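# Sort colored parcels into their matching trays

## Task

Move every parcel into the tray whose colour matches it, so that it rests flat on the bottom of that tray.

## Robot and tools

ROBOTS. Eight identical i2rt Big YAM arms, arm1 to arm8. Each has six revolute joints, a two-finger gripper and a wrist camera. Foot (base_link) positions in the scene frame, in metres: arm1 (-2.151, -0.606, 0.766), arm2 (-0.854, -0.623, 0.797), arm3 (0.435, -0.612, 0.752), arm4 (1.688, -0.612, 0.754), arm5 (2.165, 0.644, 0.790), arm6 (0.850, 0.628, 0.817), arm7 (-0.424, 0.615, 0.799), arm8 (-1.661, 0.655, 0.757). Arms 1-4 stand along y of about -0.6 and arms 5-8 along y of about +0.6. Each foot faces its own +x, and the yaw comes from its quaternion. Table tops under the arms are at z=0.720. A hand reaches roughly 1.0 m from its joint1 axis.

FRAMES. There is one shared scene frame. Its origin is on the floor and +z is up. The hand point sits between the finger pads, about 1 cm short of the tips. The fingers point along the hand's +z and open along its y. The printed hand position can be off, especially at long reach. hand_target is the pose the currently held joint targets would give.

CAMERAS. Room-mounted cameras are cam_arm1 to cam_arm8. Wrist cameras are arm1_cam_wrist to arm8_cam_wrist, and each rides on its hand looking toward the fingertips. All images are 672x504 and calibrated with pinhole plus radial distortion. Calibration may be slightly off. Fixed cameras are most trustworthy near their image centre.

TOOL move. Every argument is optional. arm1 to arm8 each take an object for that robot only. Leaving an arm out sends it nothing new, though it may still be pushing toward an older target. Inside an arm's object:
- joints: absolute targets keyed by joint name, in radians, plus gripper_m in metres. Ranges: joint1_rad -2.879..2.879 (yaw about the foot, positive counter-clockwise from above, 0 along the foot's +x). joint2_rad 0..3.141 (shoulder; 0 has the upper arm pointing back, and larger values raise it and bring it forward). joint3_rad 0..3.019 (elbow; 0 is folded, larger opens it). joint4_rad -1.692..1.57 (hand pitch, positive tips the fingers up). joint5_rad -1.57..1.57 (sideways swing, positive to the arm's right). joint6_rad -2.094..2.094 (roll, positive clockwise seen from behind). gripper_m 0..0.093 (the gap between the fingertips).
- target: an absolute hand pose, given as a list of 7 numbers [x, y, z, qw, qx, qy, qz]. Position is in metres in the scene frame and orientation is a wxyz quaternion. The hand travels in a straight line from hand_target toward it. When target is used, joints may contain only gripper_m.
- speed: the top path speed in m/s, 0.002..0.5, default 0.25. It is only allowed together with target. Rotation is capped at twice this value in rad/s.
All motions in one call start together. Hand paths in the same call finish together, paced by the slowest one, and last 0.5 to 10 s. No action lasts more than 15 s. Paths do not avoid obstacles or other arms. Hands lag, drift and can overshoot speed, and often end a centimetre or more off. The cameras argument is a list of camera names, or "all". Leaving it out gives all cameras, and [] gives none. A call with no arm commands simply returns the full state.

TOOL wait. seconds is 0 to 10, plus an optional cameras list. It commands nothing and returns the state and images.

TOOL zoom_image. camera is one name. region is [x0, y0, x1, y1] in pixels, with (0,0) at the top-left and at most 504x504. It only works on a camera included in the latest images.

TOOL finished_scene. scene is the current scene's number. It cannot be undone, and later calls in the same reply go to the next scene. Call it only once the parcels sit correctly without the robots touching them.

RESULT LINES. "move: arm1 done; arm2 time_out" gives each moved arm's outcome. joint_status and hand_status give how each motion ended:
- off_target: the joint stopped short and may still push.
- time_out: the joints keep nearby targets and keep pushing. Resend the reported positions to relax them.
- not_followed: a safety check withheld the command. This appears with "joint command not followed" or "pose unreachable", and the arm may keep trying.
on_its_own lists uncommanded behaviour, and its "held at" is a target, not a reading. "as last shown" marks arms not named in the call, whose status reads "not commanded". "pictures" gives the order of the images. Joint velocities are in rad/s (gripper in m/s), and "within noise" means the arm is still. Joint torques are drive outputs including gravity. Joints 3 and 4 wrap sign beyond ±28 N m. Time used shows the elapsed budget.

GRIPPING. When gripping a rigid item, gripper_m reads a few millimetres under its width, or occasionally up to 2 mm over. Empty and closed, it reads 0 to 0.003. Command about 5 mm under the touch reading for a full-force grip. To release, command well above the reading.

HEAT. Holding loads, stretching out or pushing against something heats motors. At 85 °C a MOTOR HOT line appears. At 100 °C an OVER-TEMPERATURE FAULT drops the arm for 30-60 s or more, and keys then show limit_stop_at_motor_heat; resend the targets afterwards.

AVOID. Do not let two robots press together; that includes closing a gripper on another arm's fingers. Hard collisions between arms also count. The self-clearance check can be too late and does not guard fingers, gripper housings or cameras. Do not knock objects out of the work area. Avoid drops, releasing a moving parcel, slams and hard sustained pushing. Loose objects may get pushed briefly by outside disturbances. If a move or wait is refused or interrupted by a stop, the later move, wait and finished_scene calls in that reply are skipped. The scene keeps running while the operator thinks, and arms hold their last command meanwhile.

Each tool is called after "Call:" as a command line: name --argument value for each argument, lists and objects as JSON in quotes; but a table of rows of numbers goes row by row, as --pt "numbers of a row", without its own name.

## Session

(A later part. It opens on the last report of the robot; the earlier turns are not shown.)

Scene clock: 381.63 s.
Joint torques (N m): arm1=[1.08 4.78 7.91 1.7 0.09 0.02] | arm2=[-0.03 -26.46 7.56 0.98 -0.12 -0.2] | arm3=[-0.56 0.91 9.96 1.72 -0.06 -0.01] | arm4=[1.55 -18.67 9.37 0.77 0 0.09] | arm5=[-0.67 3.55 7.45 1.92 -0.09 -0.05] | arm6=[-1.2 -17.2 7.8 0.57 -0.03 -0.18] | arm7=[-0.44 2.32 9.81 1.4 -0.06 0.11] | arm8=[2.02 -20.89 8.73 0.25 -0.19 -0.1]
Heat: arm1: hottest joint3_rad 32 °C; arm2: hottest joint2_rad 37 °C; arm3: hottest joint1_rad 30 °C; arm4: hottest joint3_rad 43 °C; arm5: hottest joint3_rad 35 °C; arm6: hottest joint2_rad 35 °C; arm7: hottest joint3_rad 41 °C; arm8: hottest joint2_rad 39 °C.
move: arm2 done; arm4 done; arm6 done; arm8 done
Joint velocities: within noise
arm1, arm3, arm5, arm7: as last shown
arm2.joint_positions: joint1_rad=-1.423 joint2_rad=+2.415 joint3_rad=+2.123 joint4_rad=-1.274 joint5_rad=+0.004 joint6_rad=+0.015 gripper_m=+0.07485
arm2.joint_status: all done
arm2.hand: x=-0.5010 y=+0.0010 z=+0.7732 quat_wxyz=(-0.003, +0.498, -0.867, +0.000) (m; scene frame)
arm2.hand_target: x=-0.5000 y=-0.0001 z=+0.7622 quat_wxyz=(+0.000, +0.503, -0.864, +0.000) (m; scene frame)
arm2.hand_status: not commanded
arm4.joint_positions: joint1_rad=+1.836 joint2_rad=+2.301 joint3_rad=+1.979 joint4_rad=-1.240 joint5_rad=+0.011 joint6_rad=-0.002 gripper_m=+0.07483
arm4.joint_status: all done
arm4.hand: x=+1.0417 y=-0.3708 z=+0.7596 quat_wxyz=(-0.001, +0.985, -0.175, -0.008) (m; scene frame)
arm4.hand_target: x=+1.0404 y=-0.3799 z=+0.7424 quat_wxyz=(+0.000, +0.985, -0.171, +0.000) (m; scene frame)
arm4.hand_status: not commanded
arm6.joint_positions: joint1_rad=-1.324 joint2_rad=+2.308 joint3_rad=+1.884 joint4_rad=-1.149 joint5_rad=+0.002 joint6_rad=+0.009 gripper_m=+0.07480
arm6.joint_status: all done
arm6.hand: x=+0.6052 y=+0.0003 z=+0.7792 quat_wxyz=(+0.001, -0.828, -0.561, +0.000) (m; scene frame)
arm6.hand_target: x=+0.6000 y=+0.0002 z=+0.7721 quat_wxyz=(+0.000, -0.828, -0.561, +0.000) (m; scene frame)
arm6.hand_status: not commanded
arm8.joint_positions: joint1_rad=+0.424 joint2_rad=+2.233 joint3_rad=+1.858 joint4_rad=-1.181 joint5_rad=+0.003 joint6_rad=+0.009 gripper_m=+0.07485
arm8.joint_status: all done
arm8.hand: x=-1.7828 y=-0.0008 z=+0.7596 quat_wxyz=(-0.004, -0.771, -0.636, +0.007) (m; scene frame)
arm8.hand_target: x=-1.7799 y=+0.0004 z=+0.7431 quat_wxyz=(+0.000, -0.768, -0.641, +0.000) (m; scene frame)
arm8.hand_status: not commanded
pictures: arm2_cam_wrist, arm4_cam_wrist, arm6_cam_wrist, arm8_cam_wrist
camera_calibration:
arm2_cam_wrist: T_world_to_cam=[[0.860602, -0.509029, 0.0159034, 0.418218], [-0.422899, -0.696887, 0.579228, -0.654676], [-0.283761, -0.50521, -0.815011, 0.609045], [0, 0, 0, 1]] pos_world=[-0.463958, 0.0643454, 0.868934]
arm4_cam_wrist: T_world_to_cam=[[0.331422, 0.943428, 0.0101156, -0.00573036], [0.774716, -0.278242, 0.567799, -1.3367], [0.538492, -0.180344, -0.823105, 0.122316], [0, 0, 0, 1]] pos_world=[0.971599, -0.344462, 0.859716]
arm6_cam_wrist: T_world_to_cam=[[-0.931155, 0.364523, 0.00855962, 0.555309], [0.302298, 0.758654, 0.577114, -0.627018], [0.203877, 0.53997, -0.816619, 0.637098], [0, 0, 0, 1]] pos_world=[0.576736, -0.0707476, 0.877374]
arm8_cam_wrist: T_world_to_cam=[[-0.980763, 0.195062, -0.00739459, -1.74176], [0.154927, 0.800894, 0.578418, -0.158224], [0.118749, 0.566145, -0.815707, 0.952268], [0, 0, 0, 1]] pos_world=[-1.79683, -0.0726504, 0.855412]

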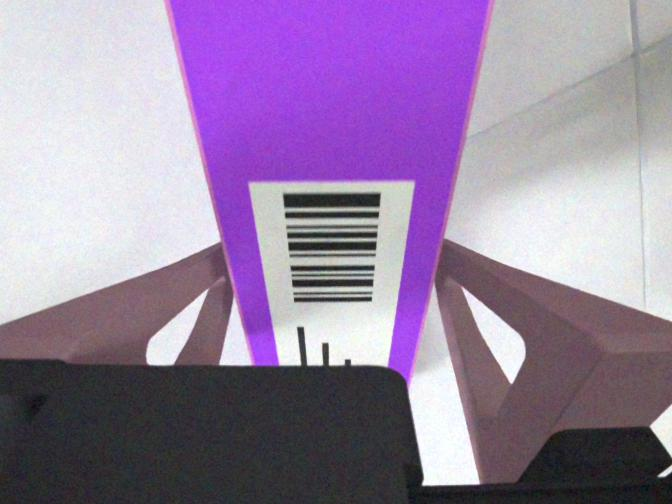

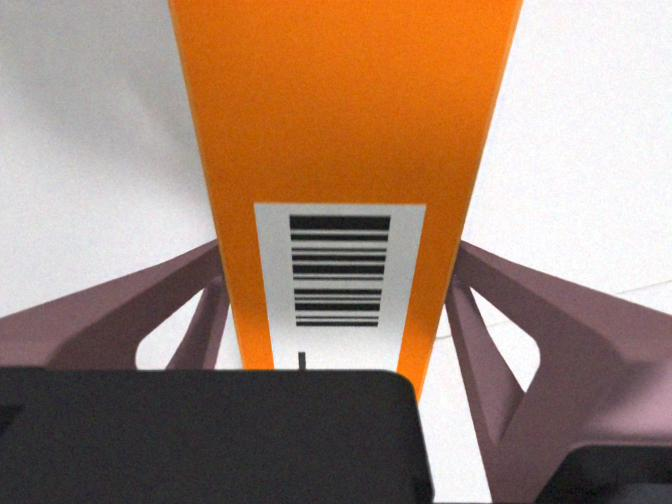

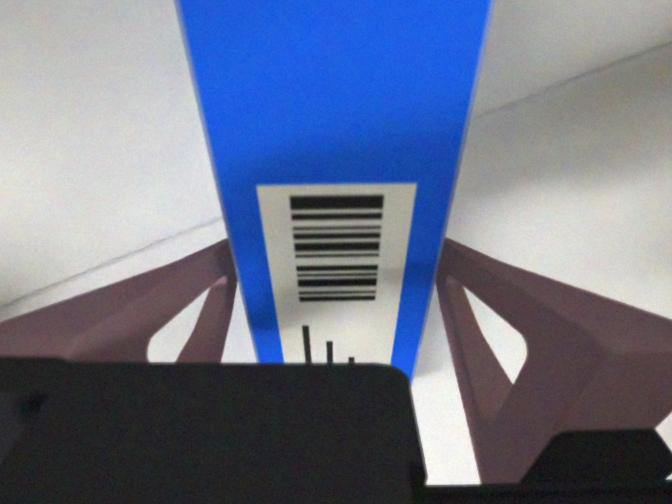

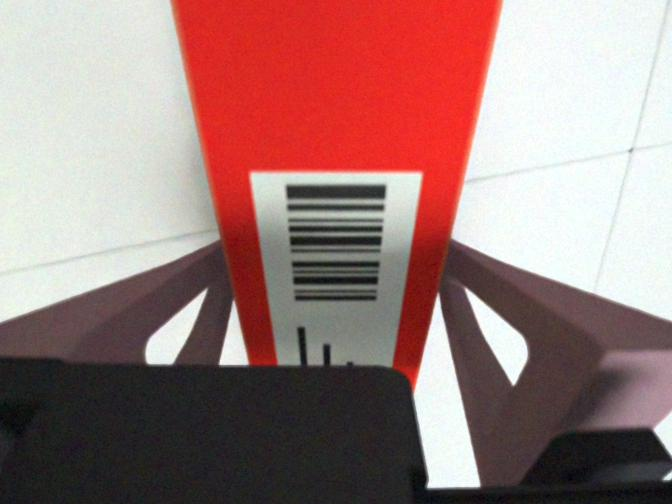

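Call:
move --arm8 '{"joints":{"gripper_m":0.093},"target":[-1.781,0.0,0.90,0,0.7677,0.6408,0],"speed":0.25}' --arm2 '{"joints":{"gripper_m":0.093},"target":[-0.501,0.001,0.91,0,-0.503,0.8643,0],"speed":0.25}' --arm6 '{"joints":{"gripper_m":0.093},"target":[0.604,0.0,0.92,0,0.8276,0.5614,0],"speed":0.25}' --arm4 '{"joints":{"gripper_m":0.093},"target":[1.041,-0.375,0.90,0,-0.9853,0.1711,0],"speed":0.25}' --cameras '[]'

Call:
move --arm8 '{"target":[-1.724,0.32,1.05,0,0.7677,0.6408,0],"speed":0.5}' --arm2 '{"target":[-0.687,-0.327,1.05,0,-0.503,0.8643,0],"speed":0.5}' --arm6 '{"target":[0.725,0.313,1.05,0,0.8276,0.5614,0],"speed":0.5}' --arm4 '{"target":[1.366,-0.49,1.05,0,-0.9853,0.1711,0],"speed":0.5}' --arm1 '{"joints":{"joint1_rad":1.443}}' --arm7 '{"joints":{"joint1_rad":-1.054}}' --arm3 '{"joints":{"joint1_rad":-1.23}}' --arm5 '{"joints":{"joint1_rad":0.688}}' --cameras '[]'

Call:
move --arm1 '{"target":[-1.783,0.0,0.88,0,-0.6361,0.7716,0],"speed":0.4}' --arm7 '{"target":[-0.501,0.001,0.88,0,0.8669,0.4985,0],"speed":0.4}' --arm3 '{"target":[0.605,0.0,0.88,0,-0.5606,0.8281,0],"speed":0.4}' --cameras '["arm1_cam_wrist","arm7_cam_wrist","arm3_cam_wrist"]'

Scene clock: 420.20 s.
Joint torques (N m): arm1=[1.26 4.78 7.86 1.72 0.1 0] | arm2=[0.21 -25.7 12.22 0.13 -0.13 -0.18] | arm3=[-0.67 0.85 9.95 1.68 -0.06 -0.01] | arm4=[1.2 -18.2 15.17 -0.17 -0.01 0.06] | arm5=[-0.56 3.31 7.36 1.84 -0.1 -0.05] | arm6=[-0.79 -17.9 12.56 -0.25 -0.02 -0.12] | arm7=[-0.44 2.49 9.77 1.51 -0.08 0.11] | arm8=[1.96 -20.78 13.93 -0.62 -0.18 -0.11]
Heat: arm1: hottest joint3_rad 32 °C; arm2: hottest joint2_rad 37 °C; arm3: hottest joint1_rad 30 °C; arm4: hottest joint3_rad 43 °C; arm5: hottest joint3_rad 36 °C; arm6: hottest joint2_rad 36 °C; arm7: hottest joint3_rad 41 °C; arm8: hottest joint2_rad 41 °C.
move: arm2 off_target; arm4 off_target; arm6 off_target; arm8 off_target
Joint velocities: within noise
arm1.joint_positions: joint1_rad=-0.028 joint2_rad=+0.521 joint3_rad=+1.431 joint4_rad=-1.508 joint5_rad=+0.032 joint6_rad=-0.133 gripper_m=+0.09396
arm1.joint_status: not commanded
arm1.hand: x=-2.0073 y=-0.6778 z=+1.3083 quat_wxyz=(-0.446, -0.145, -0.870, +0.152) (m; scene frame)
arm1.hand_target: x=-2.0101 y=-0.6764 z=+1.3161 quat_wxyz=(-0.454, -0.145, -0.865, +0.155) (m; scene frame)
arm1.hand_status: not commanded
arm2.joint_positions: joint1_rad=-1.423 joint2_rad=+2.324 joint3_rad=+2.297 joint4_rad=-1.568 joint5_rad=+0.004 joint6_rad=+0.015 gripper_m=+0.09290
arm2.joint_status: all done
arm2.hand: x=-0.5062 y=-0.0084 z=+0.9021 quat_wxyz=(+0.009, +0.498, -0.867, +0.007) (m; scene frame)
arm2.hand_target: x=-0.5012 y=+0.0003 z=+0.9101 quat_wxyz=(-0.001, +0.503, -0.864, +0.000) (m; scene frame)
arm2.hand_status: off_target (0.013 m and 1.5 deg from the pose sent, 0.137 m and 0.8 deg at the start; pose on its path clipped on 1 of 48 steps)
arm3.joint_positions: joint1_rad=+0.084 joint2_rad=+0.623 joint3_rad=+1.443 joint4_rad=-1.225 joint5_rad=+0.214 joint6_rad=-0.288 gripper_m=+0.09396
arm3.joint_status: not commanded
arm3.hand: x=+0.2458 y=-0.4641 z=+1.3420 quat_wxyz=(-0.302, +0.818, -0.155, -0.465) (m; scene frame)
arm3.hand_target: x=+0.2487 y=-0.4659 z=+1.3553 quat_wxyz=(-0.306, +0.809, -0.155, -0.477) (m; scene frame)
arm3.hand_status: not commanded
arm4.joint_positions: joint1_rad=+1.836 joint2_rad=+2.211 joint3_rad=+2.173 joint4_rad=-1.566 joint5_rad=+0.011 joint6_rad=-0.002 gripper_m=+0.09288
arm4.joint_status: all done
arm4.hand: x=+1.0558 y=-0.3741 z=+0.8924 quat_wxyz=(+0.003, +0.985, -0.175, +0.012) (m; scene frame)
arm4.hand_target: x=+1.0418 y=-0.3753 z=+0.8999 quat_wxyz=(+0.000, +0.985, -0.171, -0.001) (m; scene frame)
arm4.hand_status: off_target (0.017 m and 1.5 deg from the pose sent, 0.141 m and 1.0 deg at the start; pose on its path clipped on 5 of 48 steps)
arm5.joint_positions: joint1_rad=-0.422 joint2_rad=+0.625 joint3_rad=+1.427 joint4_rad=-1.371 joint5_rad=+0.120 joint6_rad=-0.097 gripper_m=+0.09396
arm5.joint_status: not commanded
arm5.hand: x=+2.0004 y=+0.7998 z=+1.3402 quat_wxyz=(-0.234, +0.830, -0.279, -0.422) (m; scene frame)
arm5.hand_target: x=+2.0022 y=+0.7982 z=+1.3527 quat_wxyz=(-0.238, +0.823, -0.277, -0.434) (m; scene frame)
arm5.hand_status: not commanded
arm6.joint_positions: joint1_rad=-1.324 joint2_rad=+2.189 joint3_rad=+1.993 joint4_rad=-1.423 joint5_rad=+0.002 joint6_rad=+0.009 gripper_m=+0.09285
arm6.joint_status: all done
arm6.hand: x=+0.6106 y=+0.0140 z=+0.8971 quat_wxyz=(+0.014, -0.828, -0.561, -0.019) (m; scene frame)
arm6.hand_target: x=+0.6043 y=+0.0012 z=+0.9201 quat_wxyz=(+0.000, -0.828, -0.561, +0.000) (m; scene frame)
arm6.hand_status: off_target (0.028 m and 2.8 deg from the pose sent, 0.141 m and 0.2 deg at the start; pose on its path clipped on 5 of 48 steps)
arm7.joint_positions: joint1_rad=-0.146 joint2_rad=+0.496 joint3_rad=+1.379 joint4_rad=-1.460 joint5_rad=-0.022 joint6_rad=+0.046 gripper_m=+0.09396
arm7.joint_status: not commanded
arm7.hand: x=-0.3012 y=+0.4957 z=+1.3304 quat_wxyz=(-0.447, -0.351, -0.807, +0.162) (m; scene frame)
arm7.hand_target: x=-0.3031 y=+0.4977 z=+1.3404 quat_wxyz=(-0.457, -0.348, -0.801, +0.166) (m; scene frame)
arm7.hand_status: not commanded
arm8.joint_positions: joint1_rad=+0.424 joint2_rad=+2.130 joint3_rad=+2.034 joint4_rad=-1.498 joint5_rad=+0.003 joint6_rad=+0.008 gripper_m=+0.09289
arm8.joint_status: all done
arm8.hand: x=-1.7806 y=+0.0116 z=+0.8912 quat_wxyz=(+0.008, -0.771, -0.637, -0.008) (m; scene frame)
arm8.hand_target: x=-1.7809 y=+0.0006 z=+0.8999 quat_wxyz=(+0.000, -0.768, -0.641, +0.000) (m; scene frame)
arm8.hand_status: off_target (0.015 m and 1.4 deg from the pose sent, 0.140 m and 1.1 deg at the start; pose on its path clipped on 5 of 48 steps)
pictures: none
No camera images: "cameras" was empty.

Scene clock: 422.10 s.
Joint torques (N m): arm1=[2.26 4.42 8.01 1.68 0.11 0.01] | arm2=[0.32 -8.76 8.03 0.18 -0.14 -0.16] | arm3=[-1.67 1.03 9.89 1.68 -0.07 -0.01] | arm4=[1.08 -6.42 9.7 -0.14 0 0.07] | arm5=[-0.21 3.31 7.46 1.91 -0.09 -0.05] | arm6=[-1.08 -6.53 8.59 -0.16 -0.03 -0.16] | arm7=[-1.14 2.43 9.77 1.51 -0.07 0.11] | arm8=[1.67 -7.3 9.21 -0.53 -0.18 -0.09]
Heat: arm1: hottest joint3_rad 32 °C; arm2: hottest joint2_rad 37 °C; arm3: hottest joint1_rad 30 °C; arm4: hottest joint3_rad 43 °C; arm5: hottest joint3_rad 36 °C; arm6: hottest joint2_rad 36 °C; arm7: hottest joint3_rad 41 °C; arm8: hottest joint2_rad 41 °C.
move: arm1 done; arm2 done; arm3 done; arm4 done; arm5 done; arm6 done; arm7 done; arm8 done
Joint velocities: within noise
arm1.joint_positions: joint1_rad=+1.431 joint2_rad=+0.521 joint3_rad=+1.431 joint4_rad=-1.508 joint5_rad=+0.032 joint6_rad=-0.133 gripper_m=+0.09398
arm1.joint_status: all done
arm1.hand: x=-2.0600 y=-0.4643 z=+1.3059 quat_wxyz=(-0.428, +0.473, -0.748, -0.181) (m; scene frame)
arm1.hand_target: x=-2.0633 y=-0.4657 z=+1.3137 quat_wxyz=(-0.435, +0.475, -0.741, -0.187) (m; scene frame)
arm1.hand_status: not commanded
arm2.joint_positions: joint1_rad=-1.423 joint2_rad=+1.219 joint3_rad=+1.200 joint4_rad=-1.531 joint5_rad=+0.004 joint6_rad=+0.015 gripper_m=+0.09290
arm2.joint_status: not commanded
arm2.hand: x=-0.6850 y=-0.3257 z=+1.0539 quat_wxyz=(-0.010, +0.498, -0.867, -0.004) (m; scene frame)
arm2.hand_target: x=-0.6869 y=-0.3271 z=+1.0500 quat_wxyz=(+0.000, +0.503, -0.864, +0.000) (m; scene frame)
arm2.hand_status: done (0.005 m and 1.4 deg from the pose sent, 0.395 m and 1.5 deg at the start; pose on its path clipped on 15 of 56 steps)
arm3.joint_positions: joint1_rad=-1.216 joint2_rad=+0.623 joint3_rad=+1.443 joint4_rad=-1.225 joint5_rad=+0.214 joint6_rad=-0.288 gripper_m=+0.09397
arm3.joint_status: all done
arm3.hand: x=+0.5278 y=-0.3954 z=+1.3440 quat_wxyz=(-0.524, +0.554, -0.618, -0.191) (m; scene frame)
arm3.hand_target: x=+0.5297 y=-0.4000 z=+1.3573 quat_wxyz=(-0.536, +0.543, -0.616, -0.195) (m; scene frame)
arm3.hand_status: not commanded
arm4.joint_positions: joint1_rad=+1.836 joint2_rad=+1.244 joint3_rad=+1.332 joint4_rad=-1.642 joint5_rad=+0.011 joint6_rad=-0.002 gripper_m=+0.09288
arm4.joint_status: not commanded
arm4.hand: x=+1.3647 y=-0.4856 z=+1.0549 quat_wxyz=(-0.001, +0.985, -0.175, -0.012) (m; scene frame)
arm4.hand_target: x=+1.3661 y=-0.4899 z=+1.0501 quat_wxyz=(+0.000, +0.985, -0.171, +0.000) (m; scene frame)
arm4.hand_status: done (0.007 m and 1.4 deg from the pose sent, 0.367 m and 1.5 deg at the start; pose on its path clipped on 8 of 57 steps)
arm5.joint_positions: joint1_rad=+0.681 joint2_rad=+0.625 joint3_rad=+1.427 joint4_rad=-1.371 joint5_rad=+0.119 joint6_rad=-0.097 gripper_m=+0.09397
arm5.joint_status: all done
arm5.hand: x=+1.9475 y=+0.5676 z=+1.3386 quat_wxyz=(+0.023, +0.855, +0.198, -0.479) (m; scene frame)
arm5.hand_target: x=+1.9501 y=+0.5670 z=+1.3511 quat_wxyz=(+0.027, +0.848, +0.198, -0.491) (m; scene frame)
arm5.hand_status: not commanded
arm6.joint_positions: joint1_rad=-1.324 joint2_rad=+1.237 joint3_rad=+1.143 joint4_rad=-1.479 joint5_rad=+0.002 joint6_rad=+0.009 gripper_m=+0.09285
arm6.joint_status: not commanded
arm6.hand: x=+0.7258 y=+0.3101 z=+1.0463 quat_wxyz=(+0.001, -0.828, -0.561, +0.000) (m; scene frame)
arm6.hand_target: x=+0.7250 y=+0.3130 z=+1.0499 quat_wxyz=(+0.000, -0.828, -0.561, +0.000) (m; scene frame)
arm6.hand_status: done (0.005 m and 0.1 deg from the pose sent, 0.355 m and 2.7 deg at the start; pose on its path clipped on 1 of 57 steps)
arm7.joint_positions: joint1_rad=-1.045 joint2_rad=+0.496 joint3_rad=+1.379 joint4_rad=-1.460 joint5_rad=-0.022 joint6_rad=+0.046 gripper_m=+0.09397
arm7.joint_status: all done
arm7.hand: x=-0.4394 y=+0.4445 z=+1.3303 quat_wxyz=(-0.331, -0.666, -0.575, +0.341) (m; scene frame)
arm7.hand_target: x=-0.4406 y=+0.4474 z=+1.3403 quat_wxyz=(-0.337, -0.664, -0.568, +0.351) (m; scene frame)
arm7.hand_status: not commanded
arm8.joint_positions: joint1_rad=+0.424 joint2_rad=+1.226 joint3_rad=+1.311 joint4_rad=-1.635 joint5_rad=+0.003 joint6_rad=+0.004 gripper_m=+0.09289
arm8.joint_status: not commanded
arm8.hand: x=-1.7243 y=+0.3178 z=+1.0542 quat_wxyz=(-0.006, -0.770, -0.638, +0.009) (m; scene frame)
arm8.hand_target: x=-1.7240 y=+0.3200 z=+1.0501 quat_wxyz=(+0.000, -0.768, -0.641, +0.000) (m; scene frame)
arm8.hand_status: done (0.005 m and 1.3 deg from the pose sent, 0.351 m and 1.4 deg at the start; pose on its path clipped on 9 of 57 steps)
pictures: none
No camera images: "cameras" was empty.

Scene clock: 425.30 s.
Joint torques (N m): arm1=[1.96 -19.96 12.44 -0.17 0.15 -0.09] | arm2=[0.32 -8.76 8.02 0.18 -0.13 -0.16] | arm3=[-1.73 -22.53 13.75 -0.29 -0.25 0.13] | arm4=[1.14 -6.42 9.72 -0.16 0 0.07] | arm5=[-0.15 2.96 7.57 1.78 -0.1 -0.03] | arm6=[-1.14 -6.53 8.59 -0.16 -0.03 -0.17] | arm7=[-1.03 -15.85 14.28 -0.34 -0.17 0.2] | arm8=[1.9 -7.36 9.2 -0.54 -0.19 -0.09]
Heat: arm1: hottest joint3_rad 33 °C; arm2: hottest joint2_rad 37 °C; arm3: hottest joint3_rad 31 °C; arm4: hottest joint3_rad 42 °C; arm5: hottest joint3_rad 36 °C; arm6: hottest joint2_rad 36 °C; arm7: hottest joint3_rad 41 °C; arm8: hottest joint2_rad 40 °C.
move: arm1 off_target; arm3 off_target; arm7 off_target
Joint velocities: within noise
arm1.joint_positions: joint1_rad=+1.434 joint2_rad=+2.270 joint3_rad=+2.233 joint4_rad=-1.540 joint5_rad=-0.011 joint6_rad=-0.348 gripper_m=+0.09398
arm1.joint_status: not commanded
arm1.hand: x=-1.7819 y=-0.0133 z=+0.8779 quat_wxyz=(+0.007, +0.628, -0.778, +0.001) (m; scene frame)
arm1.hand_target: x=-1.7833 y=-0.0005 z=+0.8799 quat_wxyz=(-0.001, +0.636, -0.772, +0.000) (m; scene frame)
arm1.hand_status: off_target (0.014 m and 1.4 deg from the pose sent, 0.688 m and 57.1 deg at the start)
arm2, arm4, arm5, arm6, arm8: as last shown
arm2.hand_target: x=-0.6870 y=-0.3270 z=+1.0500 quat_wxyz=(+0.000, +0.503, -0.864, +0.000) (m; scene frame)
arm3.joint_positions: joint1_rad=-1.219 joint2_rad=+2.062 joint3_rad=+1.837 joint4_rad=-1.399 joint5_rad=+0.000 joint6_rad=+0.092 gripper_m=+0.09397
arm3.joint_status: not commanded
arm3.hand: x=+0.5936 y=-0.0136 z=+0.8574 quat_wxyz=(+0.017, +0.573, -0.819, +0.017) (m; scene frame)
arm3.hand_target: x=+0.6048 y=-0.0013 z=+0.8801 quat_wxyz=(+0.000, +0.561, -0.828, +0.000) (m; scene frame)
arm3.hand_status: off_target (0.029 m and 3.2 deg from the pose sent, 0.615 m and 69.4 deg at the start)
arm6.hand: x=+0.7259 y=+0.3102 z=+1.0463 quat_wxyz=(+0.001, -0.828, -0.561, +0.000) (m; scene frame)
arm7.joint_positions: joint1_rad=-1.047 joint2_rad=+2.023 joint3_rad=+1.680 joint4_rad=-1.262 joint5_rad=+0.003 joint6_rad=+0.393 gripper_m=+0.09397
arm7.joint_status: not commanded
arm7.hand: x=-0.4940 y=+0.0192 z=+0.8647 quat_wxyz=(+0.016, -0.862, -0.506, -0.010) (m; scene frame)
arm7.hand_target: x=-0.5010 y=+0.0021 z=+0.8802 quat_wxyz=(+0.000, -0.867, -0.499, +0.000) (m; scene frame)
arm7.hand_status: off_target (0.025 m and 2.4 deg from the pose sent, 0.635 m and 60.5 deg at the start)
pictures: arm1_cam_wrist, arm3_cam_wrist, arm7_cam_wrist
camera_calibration:
arm1_cam_wrist: T_world_to_cam=[[0.973968, -0.226385, -0.0116672, 1.7438], [-0.177197, -0.792432, 0.583655, -0.833924], [-0.141376, -0.566394, -0.811918, 0.579932], [0, 0, 0, 1]] pos_world=[-1.76418, 0.0624113, 0.977927]
arm3_cam_wrist: T_world_to_cam=[[0.937388, -0.34781, 0.0181934, -0.577908], [-0.283723, -0.732282, 0.619084, -0.366545], [-0.202001, -0.585484, -0.785114, 0.909048], [0, 0, 0, 1]] pos_world=[0.621356, 0.062817, 0.951142]
arm7_cam_wrist: T_world_to_cam=[[-0.880421, 0.47321, 0.0305004, -0.473533], [0.395669, 0.697657, 0.597261, -0.328088], [0.261351, 0.537909, -0.801467, 0.933129], [0, 0, 0, 1]] pos_world=[-0.530969, -0.048965, 0.958269]

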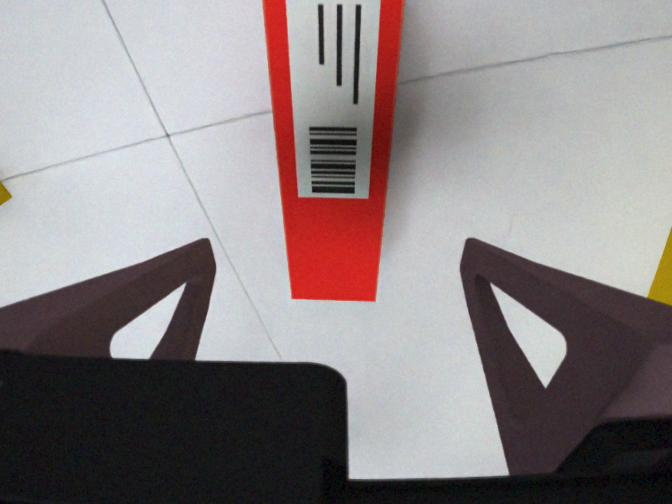

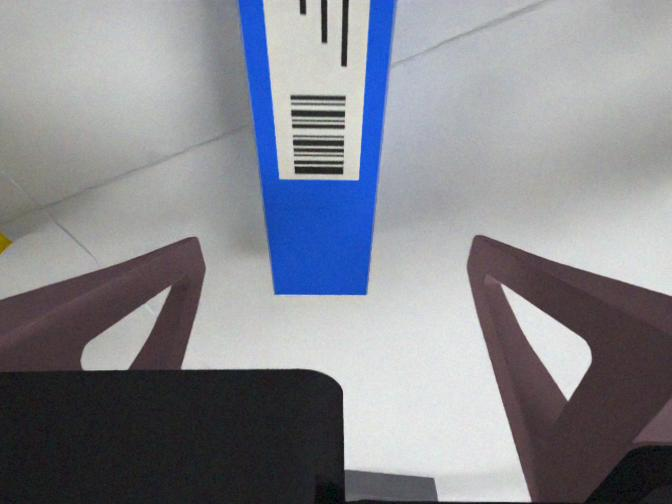

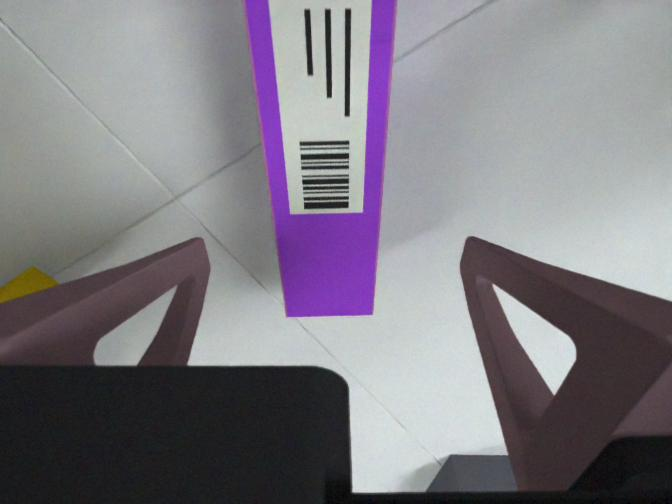

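Call:
move --arm1 '{"target":[-1.779,0.018,0.748,0,-0.620,0.785,0],"speed":0.15}' --arm7 '{"target":[-0.507,-0.007,0.761,0,0.8558,0.5173,0],"speed":0.15}' --arm3 '{"target":[0.607,0.028,0.747,0,-0.5664,0.8241,0],"speed":0.15}' --cameras '["arm1_cam_wrist","arm7_cam_wrist","arm3_cam_wrist"]'

Scene clock: 468.97 s.
Joint torques (N m): arm1=[2.26 -21.6 8.84 0.75 0.15 0.08] | arm2=[0.32 -8.76 8.03 0.2 -0.14 -0.16] | arm3=[-1.03 -23.94 9.5 0.55 -0.27 0.08] | arm4=[1.08 -6.42 9.72 -0.14 0 0.07] | arm5=[0.44 2.78 7.43 1.88 -0.07 0] | arm6=[-1.08 -6.59 8.59 -0.16 -0.03 -0.16] | arm7=[-1.2 -16.15 8.17 0.58 -0.17 0.01] | arm8=[1.55 -7.18 9.24 -0.54 -0.19 -0.12]
Heat: arm1: hottest joint3_rad 39 °C; arm2: hottest joint3_rad 36 °C; arm3: hottest joint3_rad 34 °C; arm4: hottest joint3_rad 40 °C; arm5: hottest joint3_rad 36 °C; arm6: hottest joint3_rad 35 °C; arm7: hottest joint3_rad 42 °C; arm8: hottest joint2_rad 34 °C.
move: arm1 off_target; arm3 done; arm7 off_target
Joint velocities: within noise
arm1.joint_positions: joint1_rad=+1.443 joint2_rad=+2.415 joint3_rad=+2.185 joint4_rad=-1.334 joint5_rad=-0.011 joint6_rad=-0.314 gripper_m=+0.09398
arm1.joint_status: not commanded
arm1.hand: x=-1.7734 y=+0.0106 z=+0.7588 quat_wxyz=(+0.001, +0.618, -0.786, -0.001) (m; scene frame)
arm1.hand_target: x=-1.7791 y=+0.0175 z=+0.7480 quat_wxyz=(+0.000, +0.620, -0.785, +0.000) (m; scene frame)
arm1.hand_status: off_target (0.014 m and 0.3 deg from the pose sent, 0.134 m and 1.4 deg at the start)
arm2, arm4, arm5, arm6, arm8: as last shown
arm3.joint_positions: joint1_rad=-1.219 joint2_rad=+2.242 joint3_rad=+1.837 joint4_rad=-1.196 joint5_rad=+0.000 joint6_rad=+0.092 gripper_m=+0.09397
arm3.joint_status: not commanded
arm3.hand: x=+0.6031 y=+0.0207 z=+0.7450 quat_wxyz=(+0.007, +0.573, -0.820, +0.009) (m; scene frame)
arm3.hand_target: x=+0.6070 y=+0.0278 z=+0.7472 quat_wxyz=(+0.000, +0.566, -0.824, +0.000) (m; scene frame)
arm3.hand_status: done (0.009 m and 1.6 deg from the pose sent, 0.119 m and 2.8 deg at the start)
arm7.joint_positions: joint1_rad=-1.054 joint2_rad=+2.174 joint3_rad=+1.669 joint4_rad=-1.057 joint5_rad=+0.002 joint6_rad=+0.360 gripper_m=+0.09397
arm7.joint_status: not commanded
arm7.hand: x=-0.5016 y=-0.0094 z=+0.7708 quat_wxyz=(-0.002, -0.856, -0.518, +0.003) (m; scene frame)
arm7.hand_target: x=-0.5069 y=-0.0069 z=+0.7612 quat_wxyz=(+0.000, -0.856, -0.517, +0.000) (m; scene frame)
arm7.hand_status: off_target (0.011 m and 0.4 deg from the pose sent, 0.108 m and 2.6 deg at the start)
pictures: arm1_cam_wrist, arm3_cam_wrist, arm7_cam_wrist
camera_calibration:
arm1_cam_wrist: T_world_to_cam=[[0.96797, -0.250957, -0.00738511, 1.72595], [-0.201308, -0.793373, 0.574487, -0.779773], [-0.150031, -0.554599, -0.818481, 0.487512], [0, 0, 0, 1]] pos_world=[-1.7545, 0.0848622, 0.859735]
arm3_cam_wrist: T_world_to_cam=[[0.937321, -0.348125, 0.0154241, -0.570675], [-0.287224, -0.746768, 0.599866, -0.252369], [-0.19731, -0.566697, -0.799952, 0.850636], [0, 0, 0, 1]] pos_world=[0.630258, 0.0949253, 0.840657]
arm7_cam_wrist: T_world_to_cam=[[-0.892666, 0.450495, 0.0141833, -0.457706], [0.379041, 0.733309, 0.564434, -0.231635], [0.243874, 0.509227, -0.825356, 0.884655], [0, 0, 0, 1]] pos_world=[-0.536524, -0.0744367, 0.86739]

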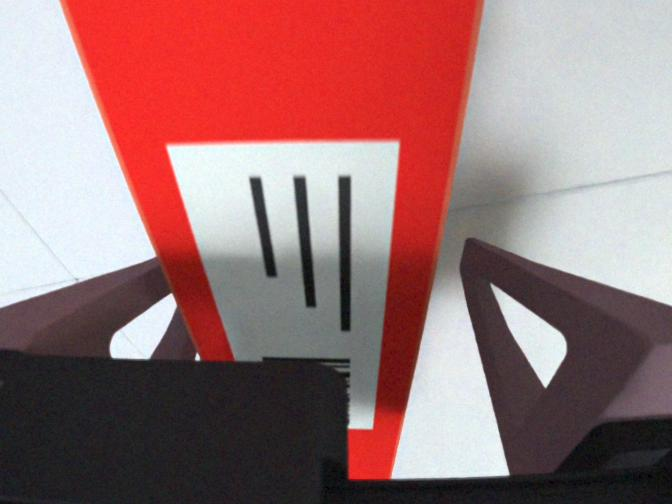

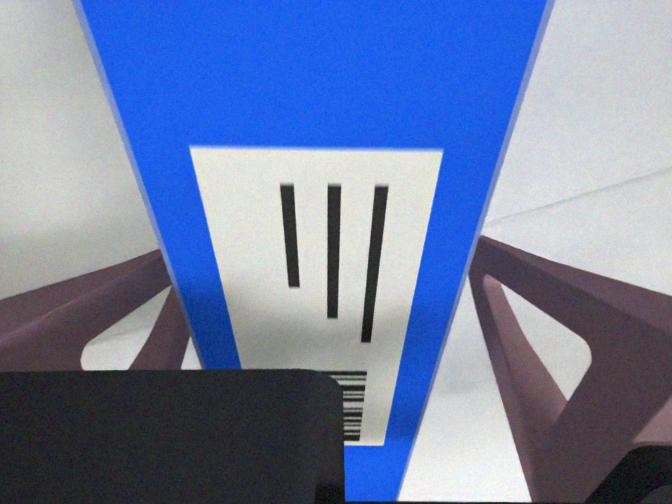

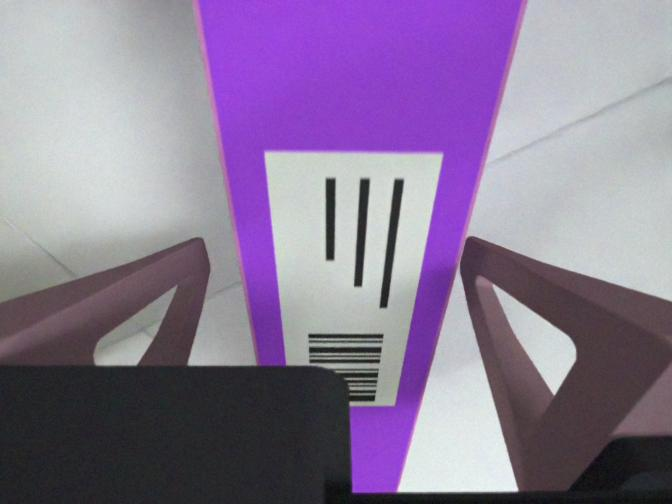

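Call:
move --arm1 '{"joints":{"gripper_m":0.045}}' --arm7 '{"joints":{"gripper_m":0.045}}' --arm3 '{"joints":{"gripper_m":0.045}}' --cameras '[]'

Call:
move --arm1 '{"target":[-1.777,0.010,0.85,0,-0.620,0.785,0],"speed":0.2}' --arm7 '{"target":[-0.503,-0.007,0.86,0,0.8558,0.5173,0],"speed":0.2}' --arm3 '{"target":[0.605,0.02,0.85,0,-0.5664,0.8241,0],"speed":0.2}' --cameras '["arm1_cam_wrist","arm7_cam_wrist","arm3_cam_wrist"]'

Call:
move --arm1 '{"target":[-1.973,-0.316,1.0,0,-0.620,0.785,0],"speed":0.4}' --arm7 '{"target":[-0.465,0.278,1.0,0,0.8558,0.5173,0],"speed":0.4}' --arm3 '{"target":[0.526,-0.284,1.0,0,-0.5664,0.8241,0],"speed":0.4}' --cameras '[]'

Call:
move --arm1 '{"joints":{"joint1_rad":-1.538}}' --arm7 '{"joints":{"joint1_rad":2.147}}' --arm3 '{"joints":{"joint1_rad":2.11}}' --cameras '[]'

Call:
move --arm1 '{"target":[-2.412,-1.243,0.92,0,0.893,0.450,0],"speed":0.35}' --arm7 '{"target":[-0.381,1.302,0.92,0,-0.636,0.7716,0],"speed":0.35}' --arm3 '{"target":[0.386,-1.296,0.92,0,0.6769,0.7361,0],"speed":0.35}' --cameras '["arm1_cam_wrist","arm7_cam_wrist","arm3_cam_wrist","cam_arm1","cam_arm7","cam_arm3"]'

Scene clock: 506.73 s.
Joint torques (N m): arm1=[2.08 -21.83 8.95 0.65 0.11 0.07] | arm2=[0.32 -8.76 8.03 0.18 -0.13 -0.16] | arm3=[-1.03 -23.53 9.57 0.55 -0.22 0.08] | arm4=[1.14 -6.48 9.7 -0.16 0 0.07] | arm5=[-0.09 3.08 7.3 1.66 -0.09 -0.06] | arm6=[-1.08 -6.53 8.59 -0.17 -0.03 -0.16] | arm7=[-1.2 -16.56 8.17 0.5 -0.16 0.04] | arm8=[1.73 -7.3 9.18 -0.47 -0.18 -0.11]
Heat: arm1: hottest joint3_rad 36 °C; arm2: hottest joint3_rad 36 °C; arm3: hottest joint2_rad 33 °C; arm4: hottest joint3_rad 40 °C; arm5: hottest joint3_rad 36 °C; arm6: hottest joint3_rad 35 °C; arm7: hottest joint3_rad 40 °C; arm8: hottest joint3_rad 34 °C.
move: arm1 off_target; arm3 off_target; arm7 off_target
Joint velocities: within noise
arm1.joint_positions: joint1_rad=+1.444 joint2_rad=+2.415 joint3_rad=+2.185 joint4_rad=-1.334 joint5_rad=-0.010 joint6_rad=-0.313 gripper_m=+0.05935
arm1.joint_status: gripper_m off_target (ended at +0.05938, target +0.04500)
arm1.hand: x=-1.7738 y=+0.0109 z=+0.7588 quat_wxyz=(+0.001, +0.618, -0.786, -0.001) (m; scene frame)
arm1.hand_target: x=-1.7793 y=+0.0177 z=+0.7480 quat_wxyz=(+0.000, +0.620, -0.785, +0.000) (m; scene frame)
arm1.hand_status: not commanded
arm2, arm4, arm5, arm6, arm8: as last shown
arm3.joint_positions: joint1_rad=-1.219 joint2_rad=+2.242 joint3_rad=+1.837 joint4_rad=-1.196 joint5_rad=-0.001 joint6_rad=+0.092 gripper_m=+0.05866
arm3.joint_status: gripper_m off_target (ended at +0.05869, target +0.04500)
arm3.hand: x=+0.6029 y=+0.0207 z=+0.7450 quat_wxyz=(+0.008, +0.573, -0.820, +0.008) (m; scene frame)
arm3.hand_target: x=+0.6070 y=+0.0278 z=+0.7472 quat_wxyz=(+0.000, +0.566, -0.824, +0.000) (m; scene frame)
arm3.hand_status: not commanded
arm7.joint_positions: joint1_rad=-1.054 joint2_rad=+2.174 joint3_rad=+1.669 joint4_rad=-1.057 joint5_rad=+0.002 joint6_rad=+0.359 gripper_m=+0.06057
arm7.joint_status: gripper_m off_target (ended at +0.06060, target +0.04500)
arm7.hand: x=-0.5019 y=-0.0094 z=+0.7708 quat_wxyz=(-0.002, -0.855, -0.518, +0.003) (m; scene frame)
arm7.hand_target: x=-0.5070 y=-0.0069 z=+0.7612 quat_wxyz=(+0.000, -0.856, -0.517, +0.000) (m; scene frame)
arm7.hand_status: not commanded
pictures: none
No camera images: "cameras" was empty.

Scene clock: 508.17 s.
Joint torques (N m): arm1=[1.08 -21.54 12.19 -0.29 0.13 -0.01] | arm2=[0.32 -8.76 8.03 0.18 -0.14 -0.16] | arm3=[-0.97 -25.29 13.48 -0.47 -0.23 0.08] | arm4=[1.08 -6.42 9.7 -0.16 0 0.07] | arm5=[0.09 2.9 7.39 1.81 -0.07 -0.07] | arm6=[-1.08 -6.53 8.61 -0.14 -0.03 -0.16] | arm7=[-0.67 -17.38 13.9 -0.39 -0.16 0.09] | arm8=[1.49 -7.24 9.17 -0.51 -0.19 -0.1]
Heat: arm1: hottest joint3_rad 36 °C; arm2: hottest joint3_rad 36 °C; arm3: hottest joint2_rad 34 °C; arm4: hottest joint3_rad 40 °C; arm5: hottest joint3_rad 36 °C; arm6: hottest joint3_rad 35 °C; arm7: hottest joint3_rad 41 °C; arm8: hottest joint3_rad 34 °C.
move: arm1 off_target; arm3 off_target; arm7 off_target
Joint velocities: within noise
arm1.joint_positions: joint1_rad=+1.444 joint2_rad=+2.335 joint3_rad=+2.256 joint4_rad=-1.506 joint5_rad=-0.010 joint6_rad=-0.313 gripper_m=+0.05935
arm1.joint_status: not commanded
arm1.hand: x=-1.7811 y=+0.0003 z=+0.8418 quat_wxyz=(+0.011, +0.618, -0.786, +0.003) (m; scene frame)
arm1.hand_target: x=-1.7774 y=+0.0095 z=+0.8501 quat_wxyz=(+0.000, +0.620, -0.785, +0.000) (m; scene frame)
arm1.hand_status: off_target (0.013 m and 1.3 deg from the pose sent, 0.091 m and 0.3 deg at the start)
arm2, arm4, arm5, arm6, arm8: as last shown
arm3.joint_positions: joint1_rad=-1.219 joint2_rad=+2.154 joint3_rad=+1.877 joint4_rad=-1.366 joint5_rad=-0.001 joint6_rad=+0.092 gripper_m=+0.05866
arm3.joint_status: not commanded
arm3.hand: x=+0.5980 y=+0.0033 z=+0.8154 quat_wxyz=(+0.024, +0.572, -0.819, +0.022) (m; scene frame)
arm3.hand_target: x=+0.6046 y=+0.0184 z=+0.8503 quat_wxyz=(+0.000, +0.567, -0.824, +0.000) (m; scene frame)
arm3.hand_status: off_target (0.039 m and 3.9 deg from the pose sent, 0.105 m and 1.6 deg at the start)
arm7.joint_positions: joint1_rad=-1.054 joint2_rad=+2.077 joint3_rad=+1.690 joint4_rad=-1.232 joint5_rad=+0.002 joint6_rad=+0.359 gripper_m=+0.06057
arm7.joint_status: not commanded
arm7.hand: x=-0.4991 y=+0.0127 z=+0.8368 quat_wxyz=(+0.021, -0.855, -0.518, -0.014) (m; scene frame)
arm7.hand_target: x=-0.5029 y=-0.0057 z=+0.8603 quat_wxyz=(+0.000, -0.856, -0.517, +0.000) (m; scene frame)
arm7.hand_status: off_target (0.031 m and 2.9 deg from the pose sent, 0.089 m and 0.4 deg at the start)
pictures: arm1_cam_wrist, arm3_cam_wrist, arm7_cam_wrist
camera_calibration:
arm1_cam_wrist: T_world_to_cam=[[0.967795, -0.251395, -0.0131999, 1.73596], [-0.195274, -0.782771, 0.590879, -0.840239], [-0.158876, -0.569272, -0.806652, 0.522812], [0, 0, 0, 1]] pos_world=[-1.76107, 0.0763187, 0.941122]
arm3_cam_wrist: T_world_to_cam=[[0.937455, -0.347594, 0.018871, -0.576009], [-0.280145, -0.721149, 0.633611, -0.340906], [-0.20663, -0.599269, -0.773422, 0.880192], [0, 0, 0, 1]] pos_world=[0.626354, 0.0814105, 0.907631]
arm7_cam_wrist: T_world_to_cam=[[-0.893167, 0.44849, 0.0332961, -0.482457], [0.374411, 0.700537, 0.607506, -0.323977], [0.249136, 0.555071, -0.793617, 0.902718], [0, 0, 0, 1]] pos_world=[-0.534514, -0.0577374, 0.929294]

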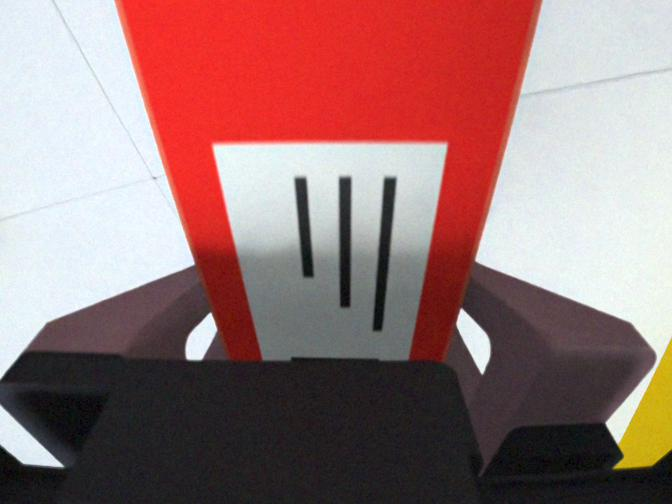

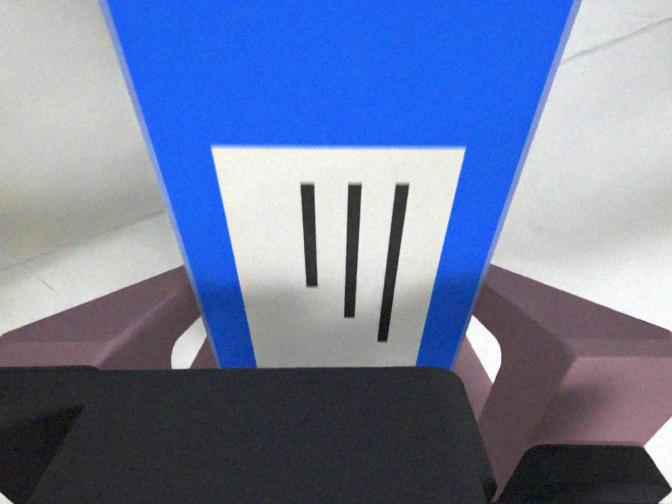

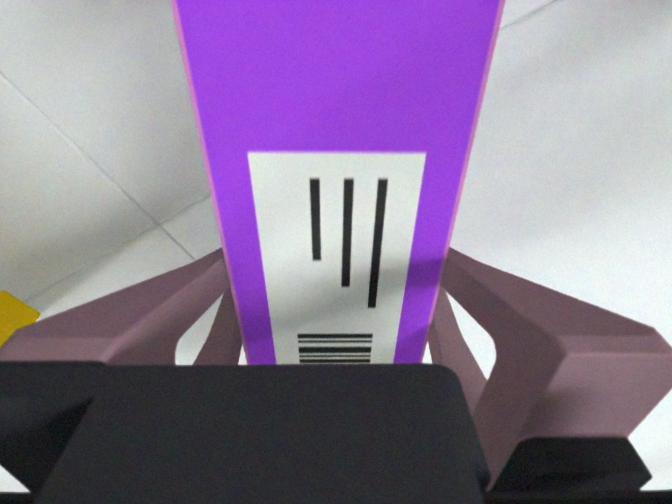

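Scene clock: 510.13 s.
Joint torques (N m): arm1=[0.79 -6.53 7.99 -0.14 0.13 -0.1] | arm2=[0.32 -8.76 8.03 0.2 -0.14 -0.16] | arm3=[-1.79 -10.29 9.43 -0.17 -0.22 -0.03] | arm4=[1.14 -6.42 9.72 -0.14 0 0.07] | arm5=[-0.03 3.19 7.49 1.8 -0.07 -0.06] | arm6=[-1.03 -6.53 8.59 -0.14 -0.02 -0.15] | arm7=[-0.21 -7.59 8.95 -0.28 -0.15 0.15] | arm8=[1.73 -7.12 9.16 -0.55 -0.2 -0.1]
Heat: arm1: hottest joint3_rad 36 °C; arm2: hottest joint3_rad 36 °C; arm3: hottest joint2_rad 34 °C; arm4: hottest joint3_rad 40 °C; arm5: hottest joint3_rad 36 °C; arm6: hottest joint3_rad 35 °C; arm7: hottest joint3_rad 41 °C; arm8: hottest joint3_rad 34 °C.
move: arm1 done; arm3 done; arm7 done
Joint velocities: within noise
arm1.joint_positions: joint1_rad=+1.444 joint2_rad=+1.214 joint3_rad=+1.158 joint4_rad=-1.481 joint5_rad=-0.010 joint6_rad=-0.317 gripper_m=+0.05934
arm1.joint_status: not commanded
arm1.hand: x=-1.9738 y=-0.3108 z=+1.0057 quat_wxyz=(-0.012, +0.620, -0.784, -0.006) (m; scene frame)
arm1.hand_target: x=-1.9731 y=-0.3160 z=+1.0001 quat_wxyz=(+0.000, +0.620, -0.785, +0.000) (m; scene frame)
arm1.hand_status: done (0.008 m and 1.6 deg from the pose sent, 0.402 m and 1.3 deg at the start)
arm2, arm4, arm5, arm6, arm8: as last shown
arm3.joint_positions: joint1_rad=-1.219 joint2_rad=+1.243 joint3_rad=+1.185 joint4_rad=-1.517 joint5_rad=-0.001 joint6_rad=+0.092 gripper_m=+0.05866
arm3.joint_status: not commanded
arm3.hand: x=+0.5223 y=-0.2804 z=+0.9971 quat_wxyz=(-0.002, +0.573, -0.820, +0.000) (m; scene frame)
arm3.hand_target: x=+0.5259 y=-0.2840 z=+1.0000 quat_wxyz=(+0.000, +0.566, -0.824, +0.000) (m; scene frame)
arm3.hand_status: done (0.006 m and 0.9 deg from the pose sent, 0.349 m and 3.9 deg at the start)
arm7.joint_positions: joint1_rad=-1.054 joint2_rad=+1.239 joint3_rad=+1.081 joint4_rad=-1.392 joint5_rad=+0.002 joint6_rad=+0.359 gripper_m=+0.06057
arm7.joint_status: not commanded
arm7.hand: x=-0.4668 y=+0.2721 z=+1.0032 quat_wxyz=(-0.006, -0.855, -0.518, +0.007) (m; scene frame)
arm7.hand_target: x=-0.4650 y=+0.2780 z=+1.0000 quat_wxyz=(+0.000, -0.856, -0.517, +0.000) (m; scene frame)
arm7.hand_status: done (0.007 m and 1.1 deg from the pose sent, 0.313 m and 2.9 deg at the start)
pictures: none
No camera images: "cameras" was empty.

Scene clock: 512.70 s.
Joint torques (N m): arm1=[0.62 -7.77 7.88 -0.18 0.06 -0.05] | arm2=[0.32 -8.76 8.03 0.2 -0.13 -0.16] | arm3=[0.38 -11.46 9.37 -0.27 -0.16 -0.04] | arm4=[1.14 -6.42 9.7 -0.14 0 0.07] | arm5=[-0.44 2.96 7.49 1.76 -0.07 -0.06] | arm6=[-1.08 -6.53 8.59 -0.14 -0.03 -0.16] | arm7=[0.26 -8 9.02 -0.2 -0.08 0.15] | arm8=[1.61 -7.18 9.22 -0.49 -0.19 -0.11]
Heat: arm1: hottest joint3_rad 36 °C; arm2: hottest joint3_rad 36 °C; arm3: hottest joint2_rad 34 °C; arm4: hottest joint3_rad 40 °C; arm5: hottest joint3_rad 36 °C; arm6: hottest joint3_rad 35 °C; arm7: hottest joint3_rad 41 °C; arm8: hottest joint3_rad 35 °C.
move: arm1 done; arm3 done; arm7 done
Joint velocities: within noise
arm1.joint_positions: joint1_rad=-1.528 joint2_rad=+1.230 joint3_rad=+1.158 joint4_rad=-1.482 joint5_rad=-0.009 joint6_rad=-0.319 gripper_m=+0.05947
arm1.joint_status: all done
arm1.hand: x=-2.2791 y=-0.9240 z=+1.0058 quat_wxyz=(-0.013, -0.729, -0.685, +0.008) (m; scene frame)
arm1.hand_target: x=-2.2803 y=-0.9173 z=+1.0053 quat_wxyz=(-0.010, -0.730, -0.684, +0.004) (m; scene frame)
arm1.hand_status: not commanded
arm2, arm4, arm5, arm6, arm8: as last shown
arm3.joint_positions: joint1_rad=+2.098 joint2_rad=+1.254 joint3_rad=+1.185 joint4_rad=-1.518 joint5_rad=-0.003 joint6_rad=+0.092 gripper_m=+0.05875
arm3.joint_status: all done
arm3.hand: x=+0.4052 y=-0.9575 z=+0.9887 quat_wxyz=(-0.005, +0.766, +0.642, +0.011) (m; scene frame)
arm3.hand_target: x=+0.4098 y=-0.9541 z=+0.9953 quat_wxyz=(-0.002, +0.763, +0.646, +0.008) (m; scene frame)
arm3.hand_status: not commanded
arm7.joint_positions: joint1_rad=+2.140 joint2_rad=+1.244 joint3_rad=+1.081 joint4_rad=-1.392 joint5_rad=+0.000 joint6_rad=+0.359 gripper_m=+0.06065
arm7.joint_status: all done
arm7.hand: x=-0.3987 y=+0.9587 z=+1.0034 quat_wxyz=(-0.005, +0.540, -0.842, -0.008) (m; scene frame)
arm7.hand_target: x=-0.4018 y=+0.9525 z=+1.0018 quat_wxyz=(-0.001, +0.542, -0.840, -0.003) (m; scene frame)
arm7.hand_status: not commanded
pictures: none
No camera images: "cameras" was empty.

Scene clock: 515.17 s.
Joint torques (N m): arm1=[1.03 -19.43 12.62 -0.2 0.21 0.08] | arm2=[0.32 -8.76 8.02 0.2 -0.13 -0.16] | arm3=[0.5 -23.41 14.5 -0.35 0 -0.24] | arm4=[1.08 -6.42 9.7 -0.14 0 0.07] | arm5=[-0.44 2.96 7.3 1.78 -0.09 -0.04] | arm6=[-1.08 -6.59 8.62 -0.14 -0.02 -0.16] | arm7=[0.38 -17.55 15.58 -0.38 -0.03 0.03] | arm8=[2.02 -7.24 9.17 -0.5 -0.19 -0.11]
Heat: arm1: hottest joint3_rad 37 °C; arm2: hottest joint3_rad 36 °C; arm3: hottest joint2_rad 34 °C; arm4: hottest joint3_rad 40 °C; arm5: hottest joint3_rad 36 °C; arm6: hottest joint3_rad 36 °C; arm7: hottest joint3_rad 41 °C; arm8: hottest joint3_rad 35 °C.
move: arm1 off_target; arm3 off_target; arm7 off_target
Joint velocities: within noise
arm1.joint_positions: joint1_rad=-1.528 joint2_rad=+2.212 joint3_rad=+2.199 joint4_rad=-1.585 joint5_rad=+0.004 joint6_rad=+0.244 gripper_m=+0.05949
arm1.joint_status: not commanded
arm1.hand: x=-2.4048 y=-1.2337 z=+0.9142 quat_wxyz=(+0.005, -0.890, -0.455, -0.008) (m; scene frame)
arm1.hand_target: x=-2.4119 y=-1.2424 z=+0.9199 quat_wxyz=(+0.000, -0.893, -0.450, +0.001) (m; scene frame)
arm1.hand_status: off_target (0.013 m and 1.3 deg from the pose sent, 0.356 m and 33.0 deg at the start)
arm2, arm4, arm5, arm6, arm8: as last shown
arm3.joint_positions: joint1_rad=+2.102 joint2_rad=+2.192 joint3_rad=+2.204 joint4_rad=-1.612 joint5_rad=+0.002 joint6_rad=-0.136 gripper_m=+0.05876
arm3.joint_status: not commanded
arm3.hand: x=+0.3802 y=-1.2827 z=+0.9046 quat_wxyz=(-0.010, +0.687, +0.727, +0.015) (m; scene frame)
arm3.hand_target: x=+0.3860 y=-1.2949 z=+0.9199 quat_wxyz=(+0.000, +0.677, +0.736, -0.001) (m; scene frame)
arm3.hand_status: off_target (0.021 m and 2.6 deg from the pose sent, 0.346 m and 14.9 deg at the start)
arm7.joint_positions: joint1_rad=+2.141 joint2_rad=+2.211 joint3_rad=+2.099 joint4_rad=-1.498 joint5_rad=+0.000 joint6_rad=+0.140 gripper_m=+0.06065
arm7.joint_status: not commanded
arm7.hand: x=-0.3767 y=+1.2853 z=+0.9064 quat_wxyz=(+0.013, +0.629, -0.777, +0.013) (m; scene frame)
arm7.hand_target: x=-0.3811 y=+1.3008 z=+0.9201 quat_wxyz=(-0.001, +0.636, -0.772, -0.001) (m; scene frame)
arm7.hand_status: off_target (0.022 m and 2.3 deg from the pose sent, 0.354 m and 13.7 deg at the start)
pictures: arm1_cam_wrist, arm3_cam_wrist, arm7_cam_wrist, cam_arm1, cam_arm3, cam_arm7
camera_calibration:
arm1_cam_wrist: T_world_to_cam=[[-0.801645, 0.597795, -0.00259521, -1.18684], [0.48156, 0.648334, 0.589715, 1.42356], [0.354211, 0.471492, -0.807607, 2.2984], [0, 0, 0, 1]] pos_world=[-2.45107, -1.29713, 1.01363]
arm3_cam_wrist: T_world_to_cam=[[-0.998678, -0.0513697, 0.00177624, 0.310995], [-0.0396077, 0.791119, 0.610379, 0.483525], [-0.0327602, 0.609502, -0.792108, 1.63479], [0, 0, 0, 1]] pos_world=[0.383292, -1.36296, 0.999246]
arm7_cam_wrist: T_world_to_cam=[[0.981307, -0.191669, 0.0173353, 0.59707], [-0.163611, -0.783432, 0.599554, 0.408202], [-0.101335, -0.591183, -0.800146, 1.56828], [0, 0, 0, 1]] pos_world=[-0.360201, 1.36138, 0.999765]

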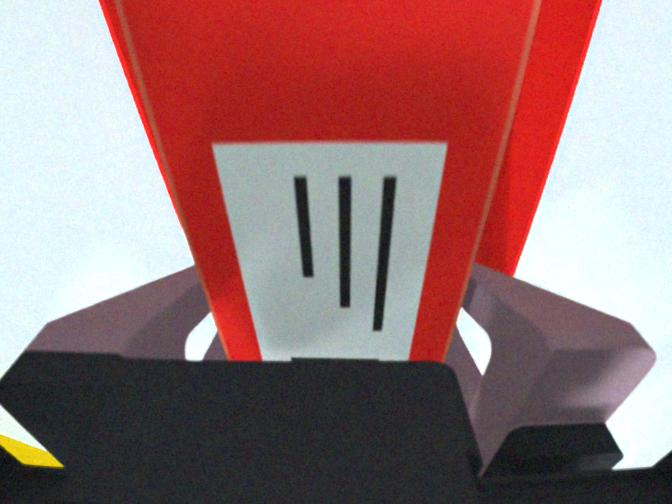

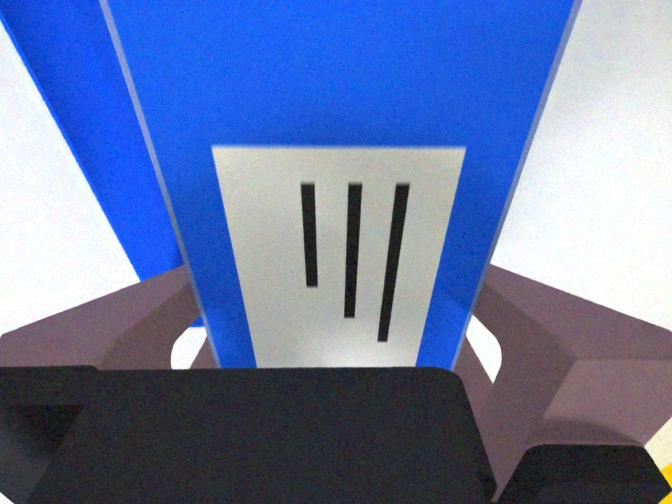

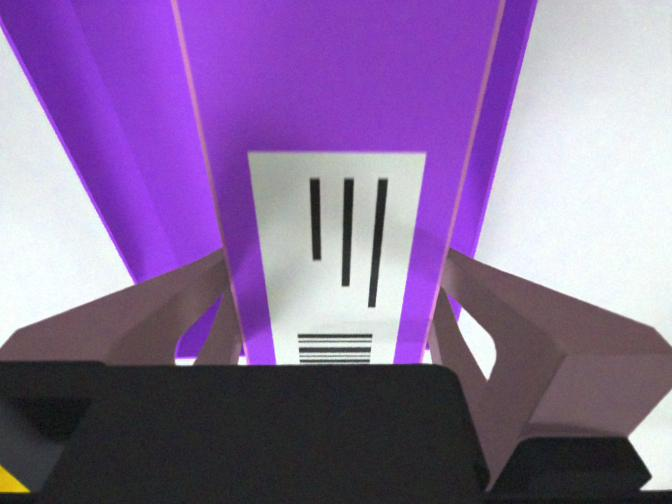

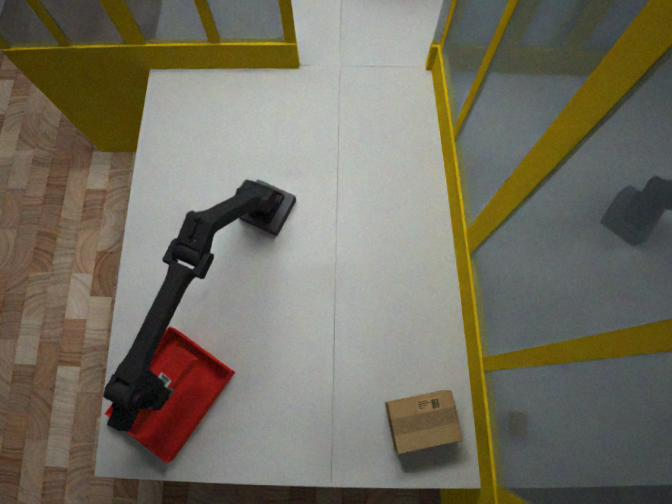

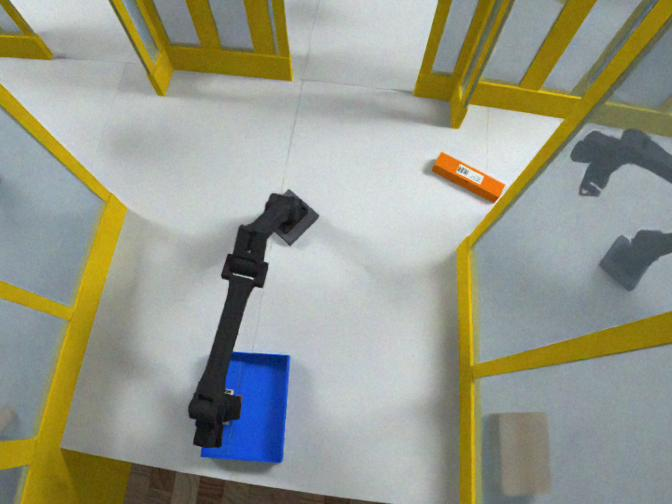

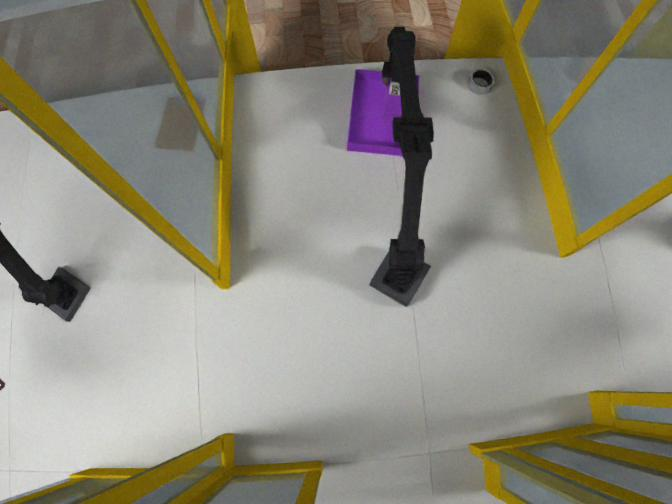

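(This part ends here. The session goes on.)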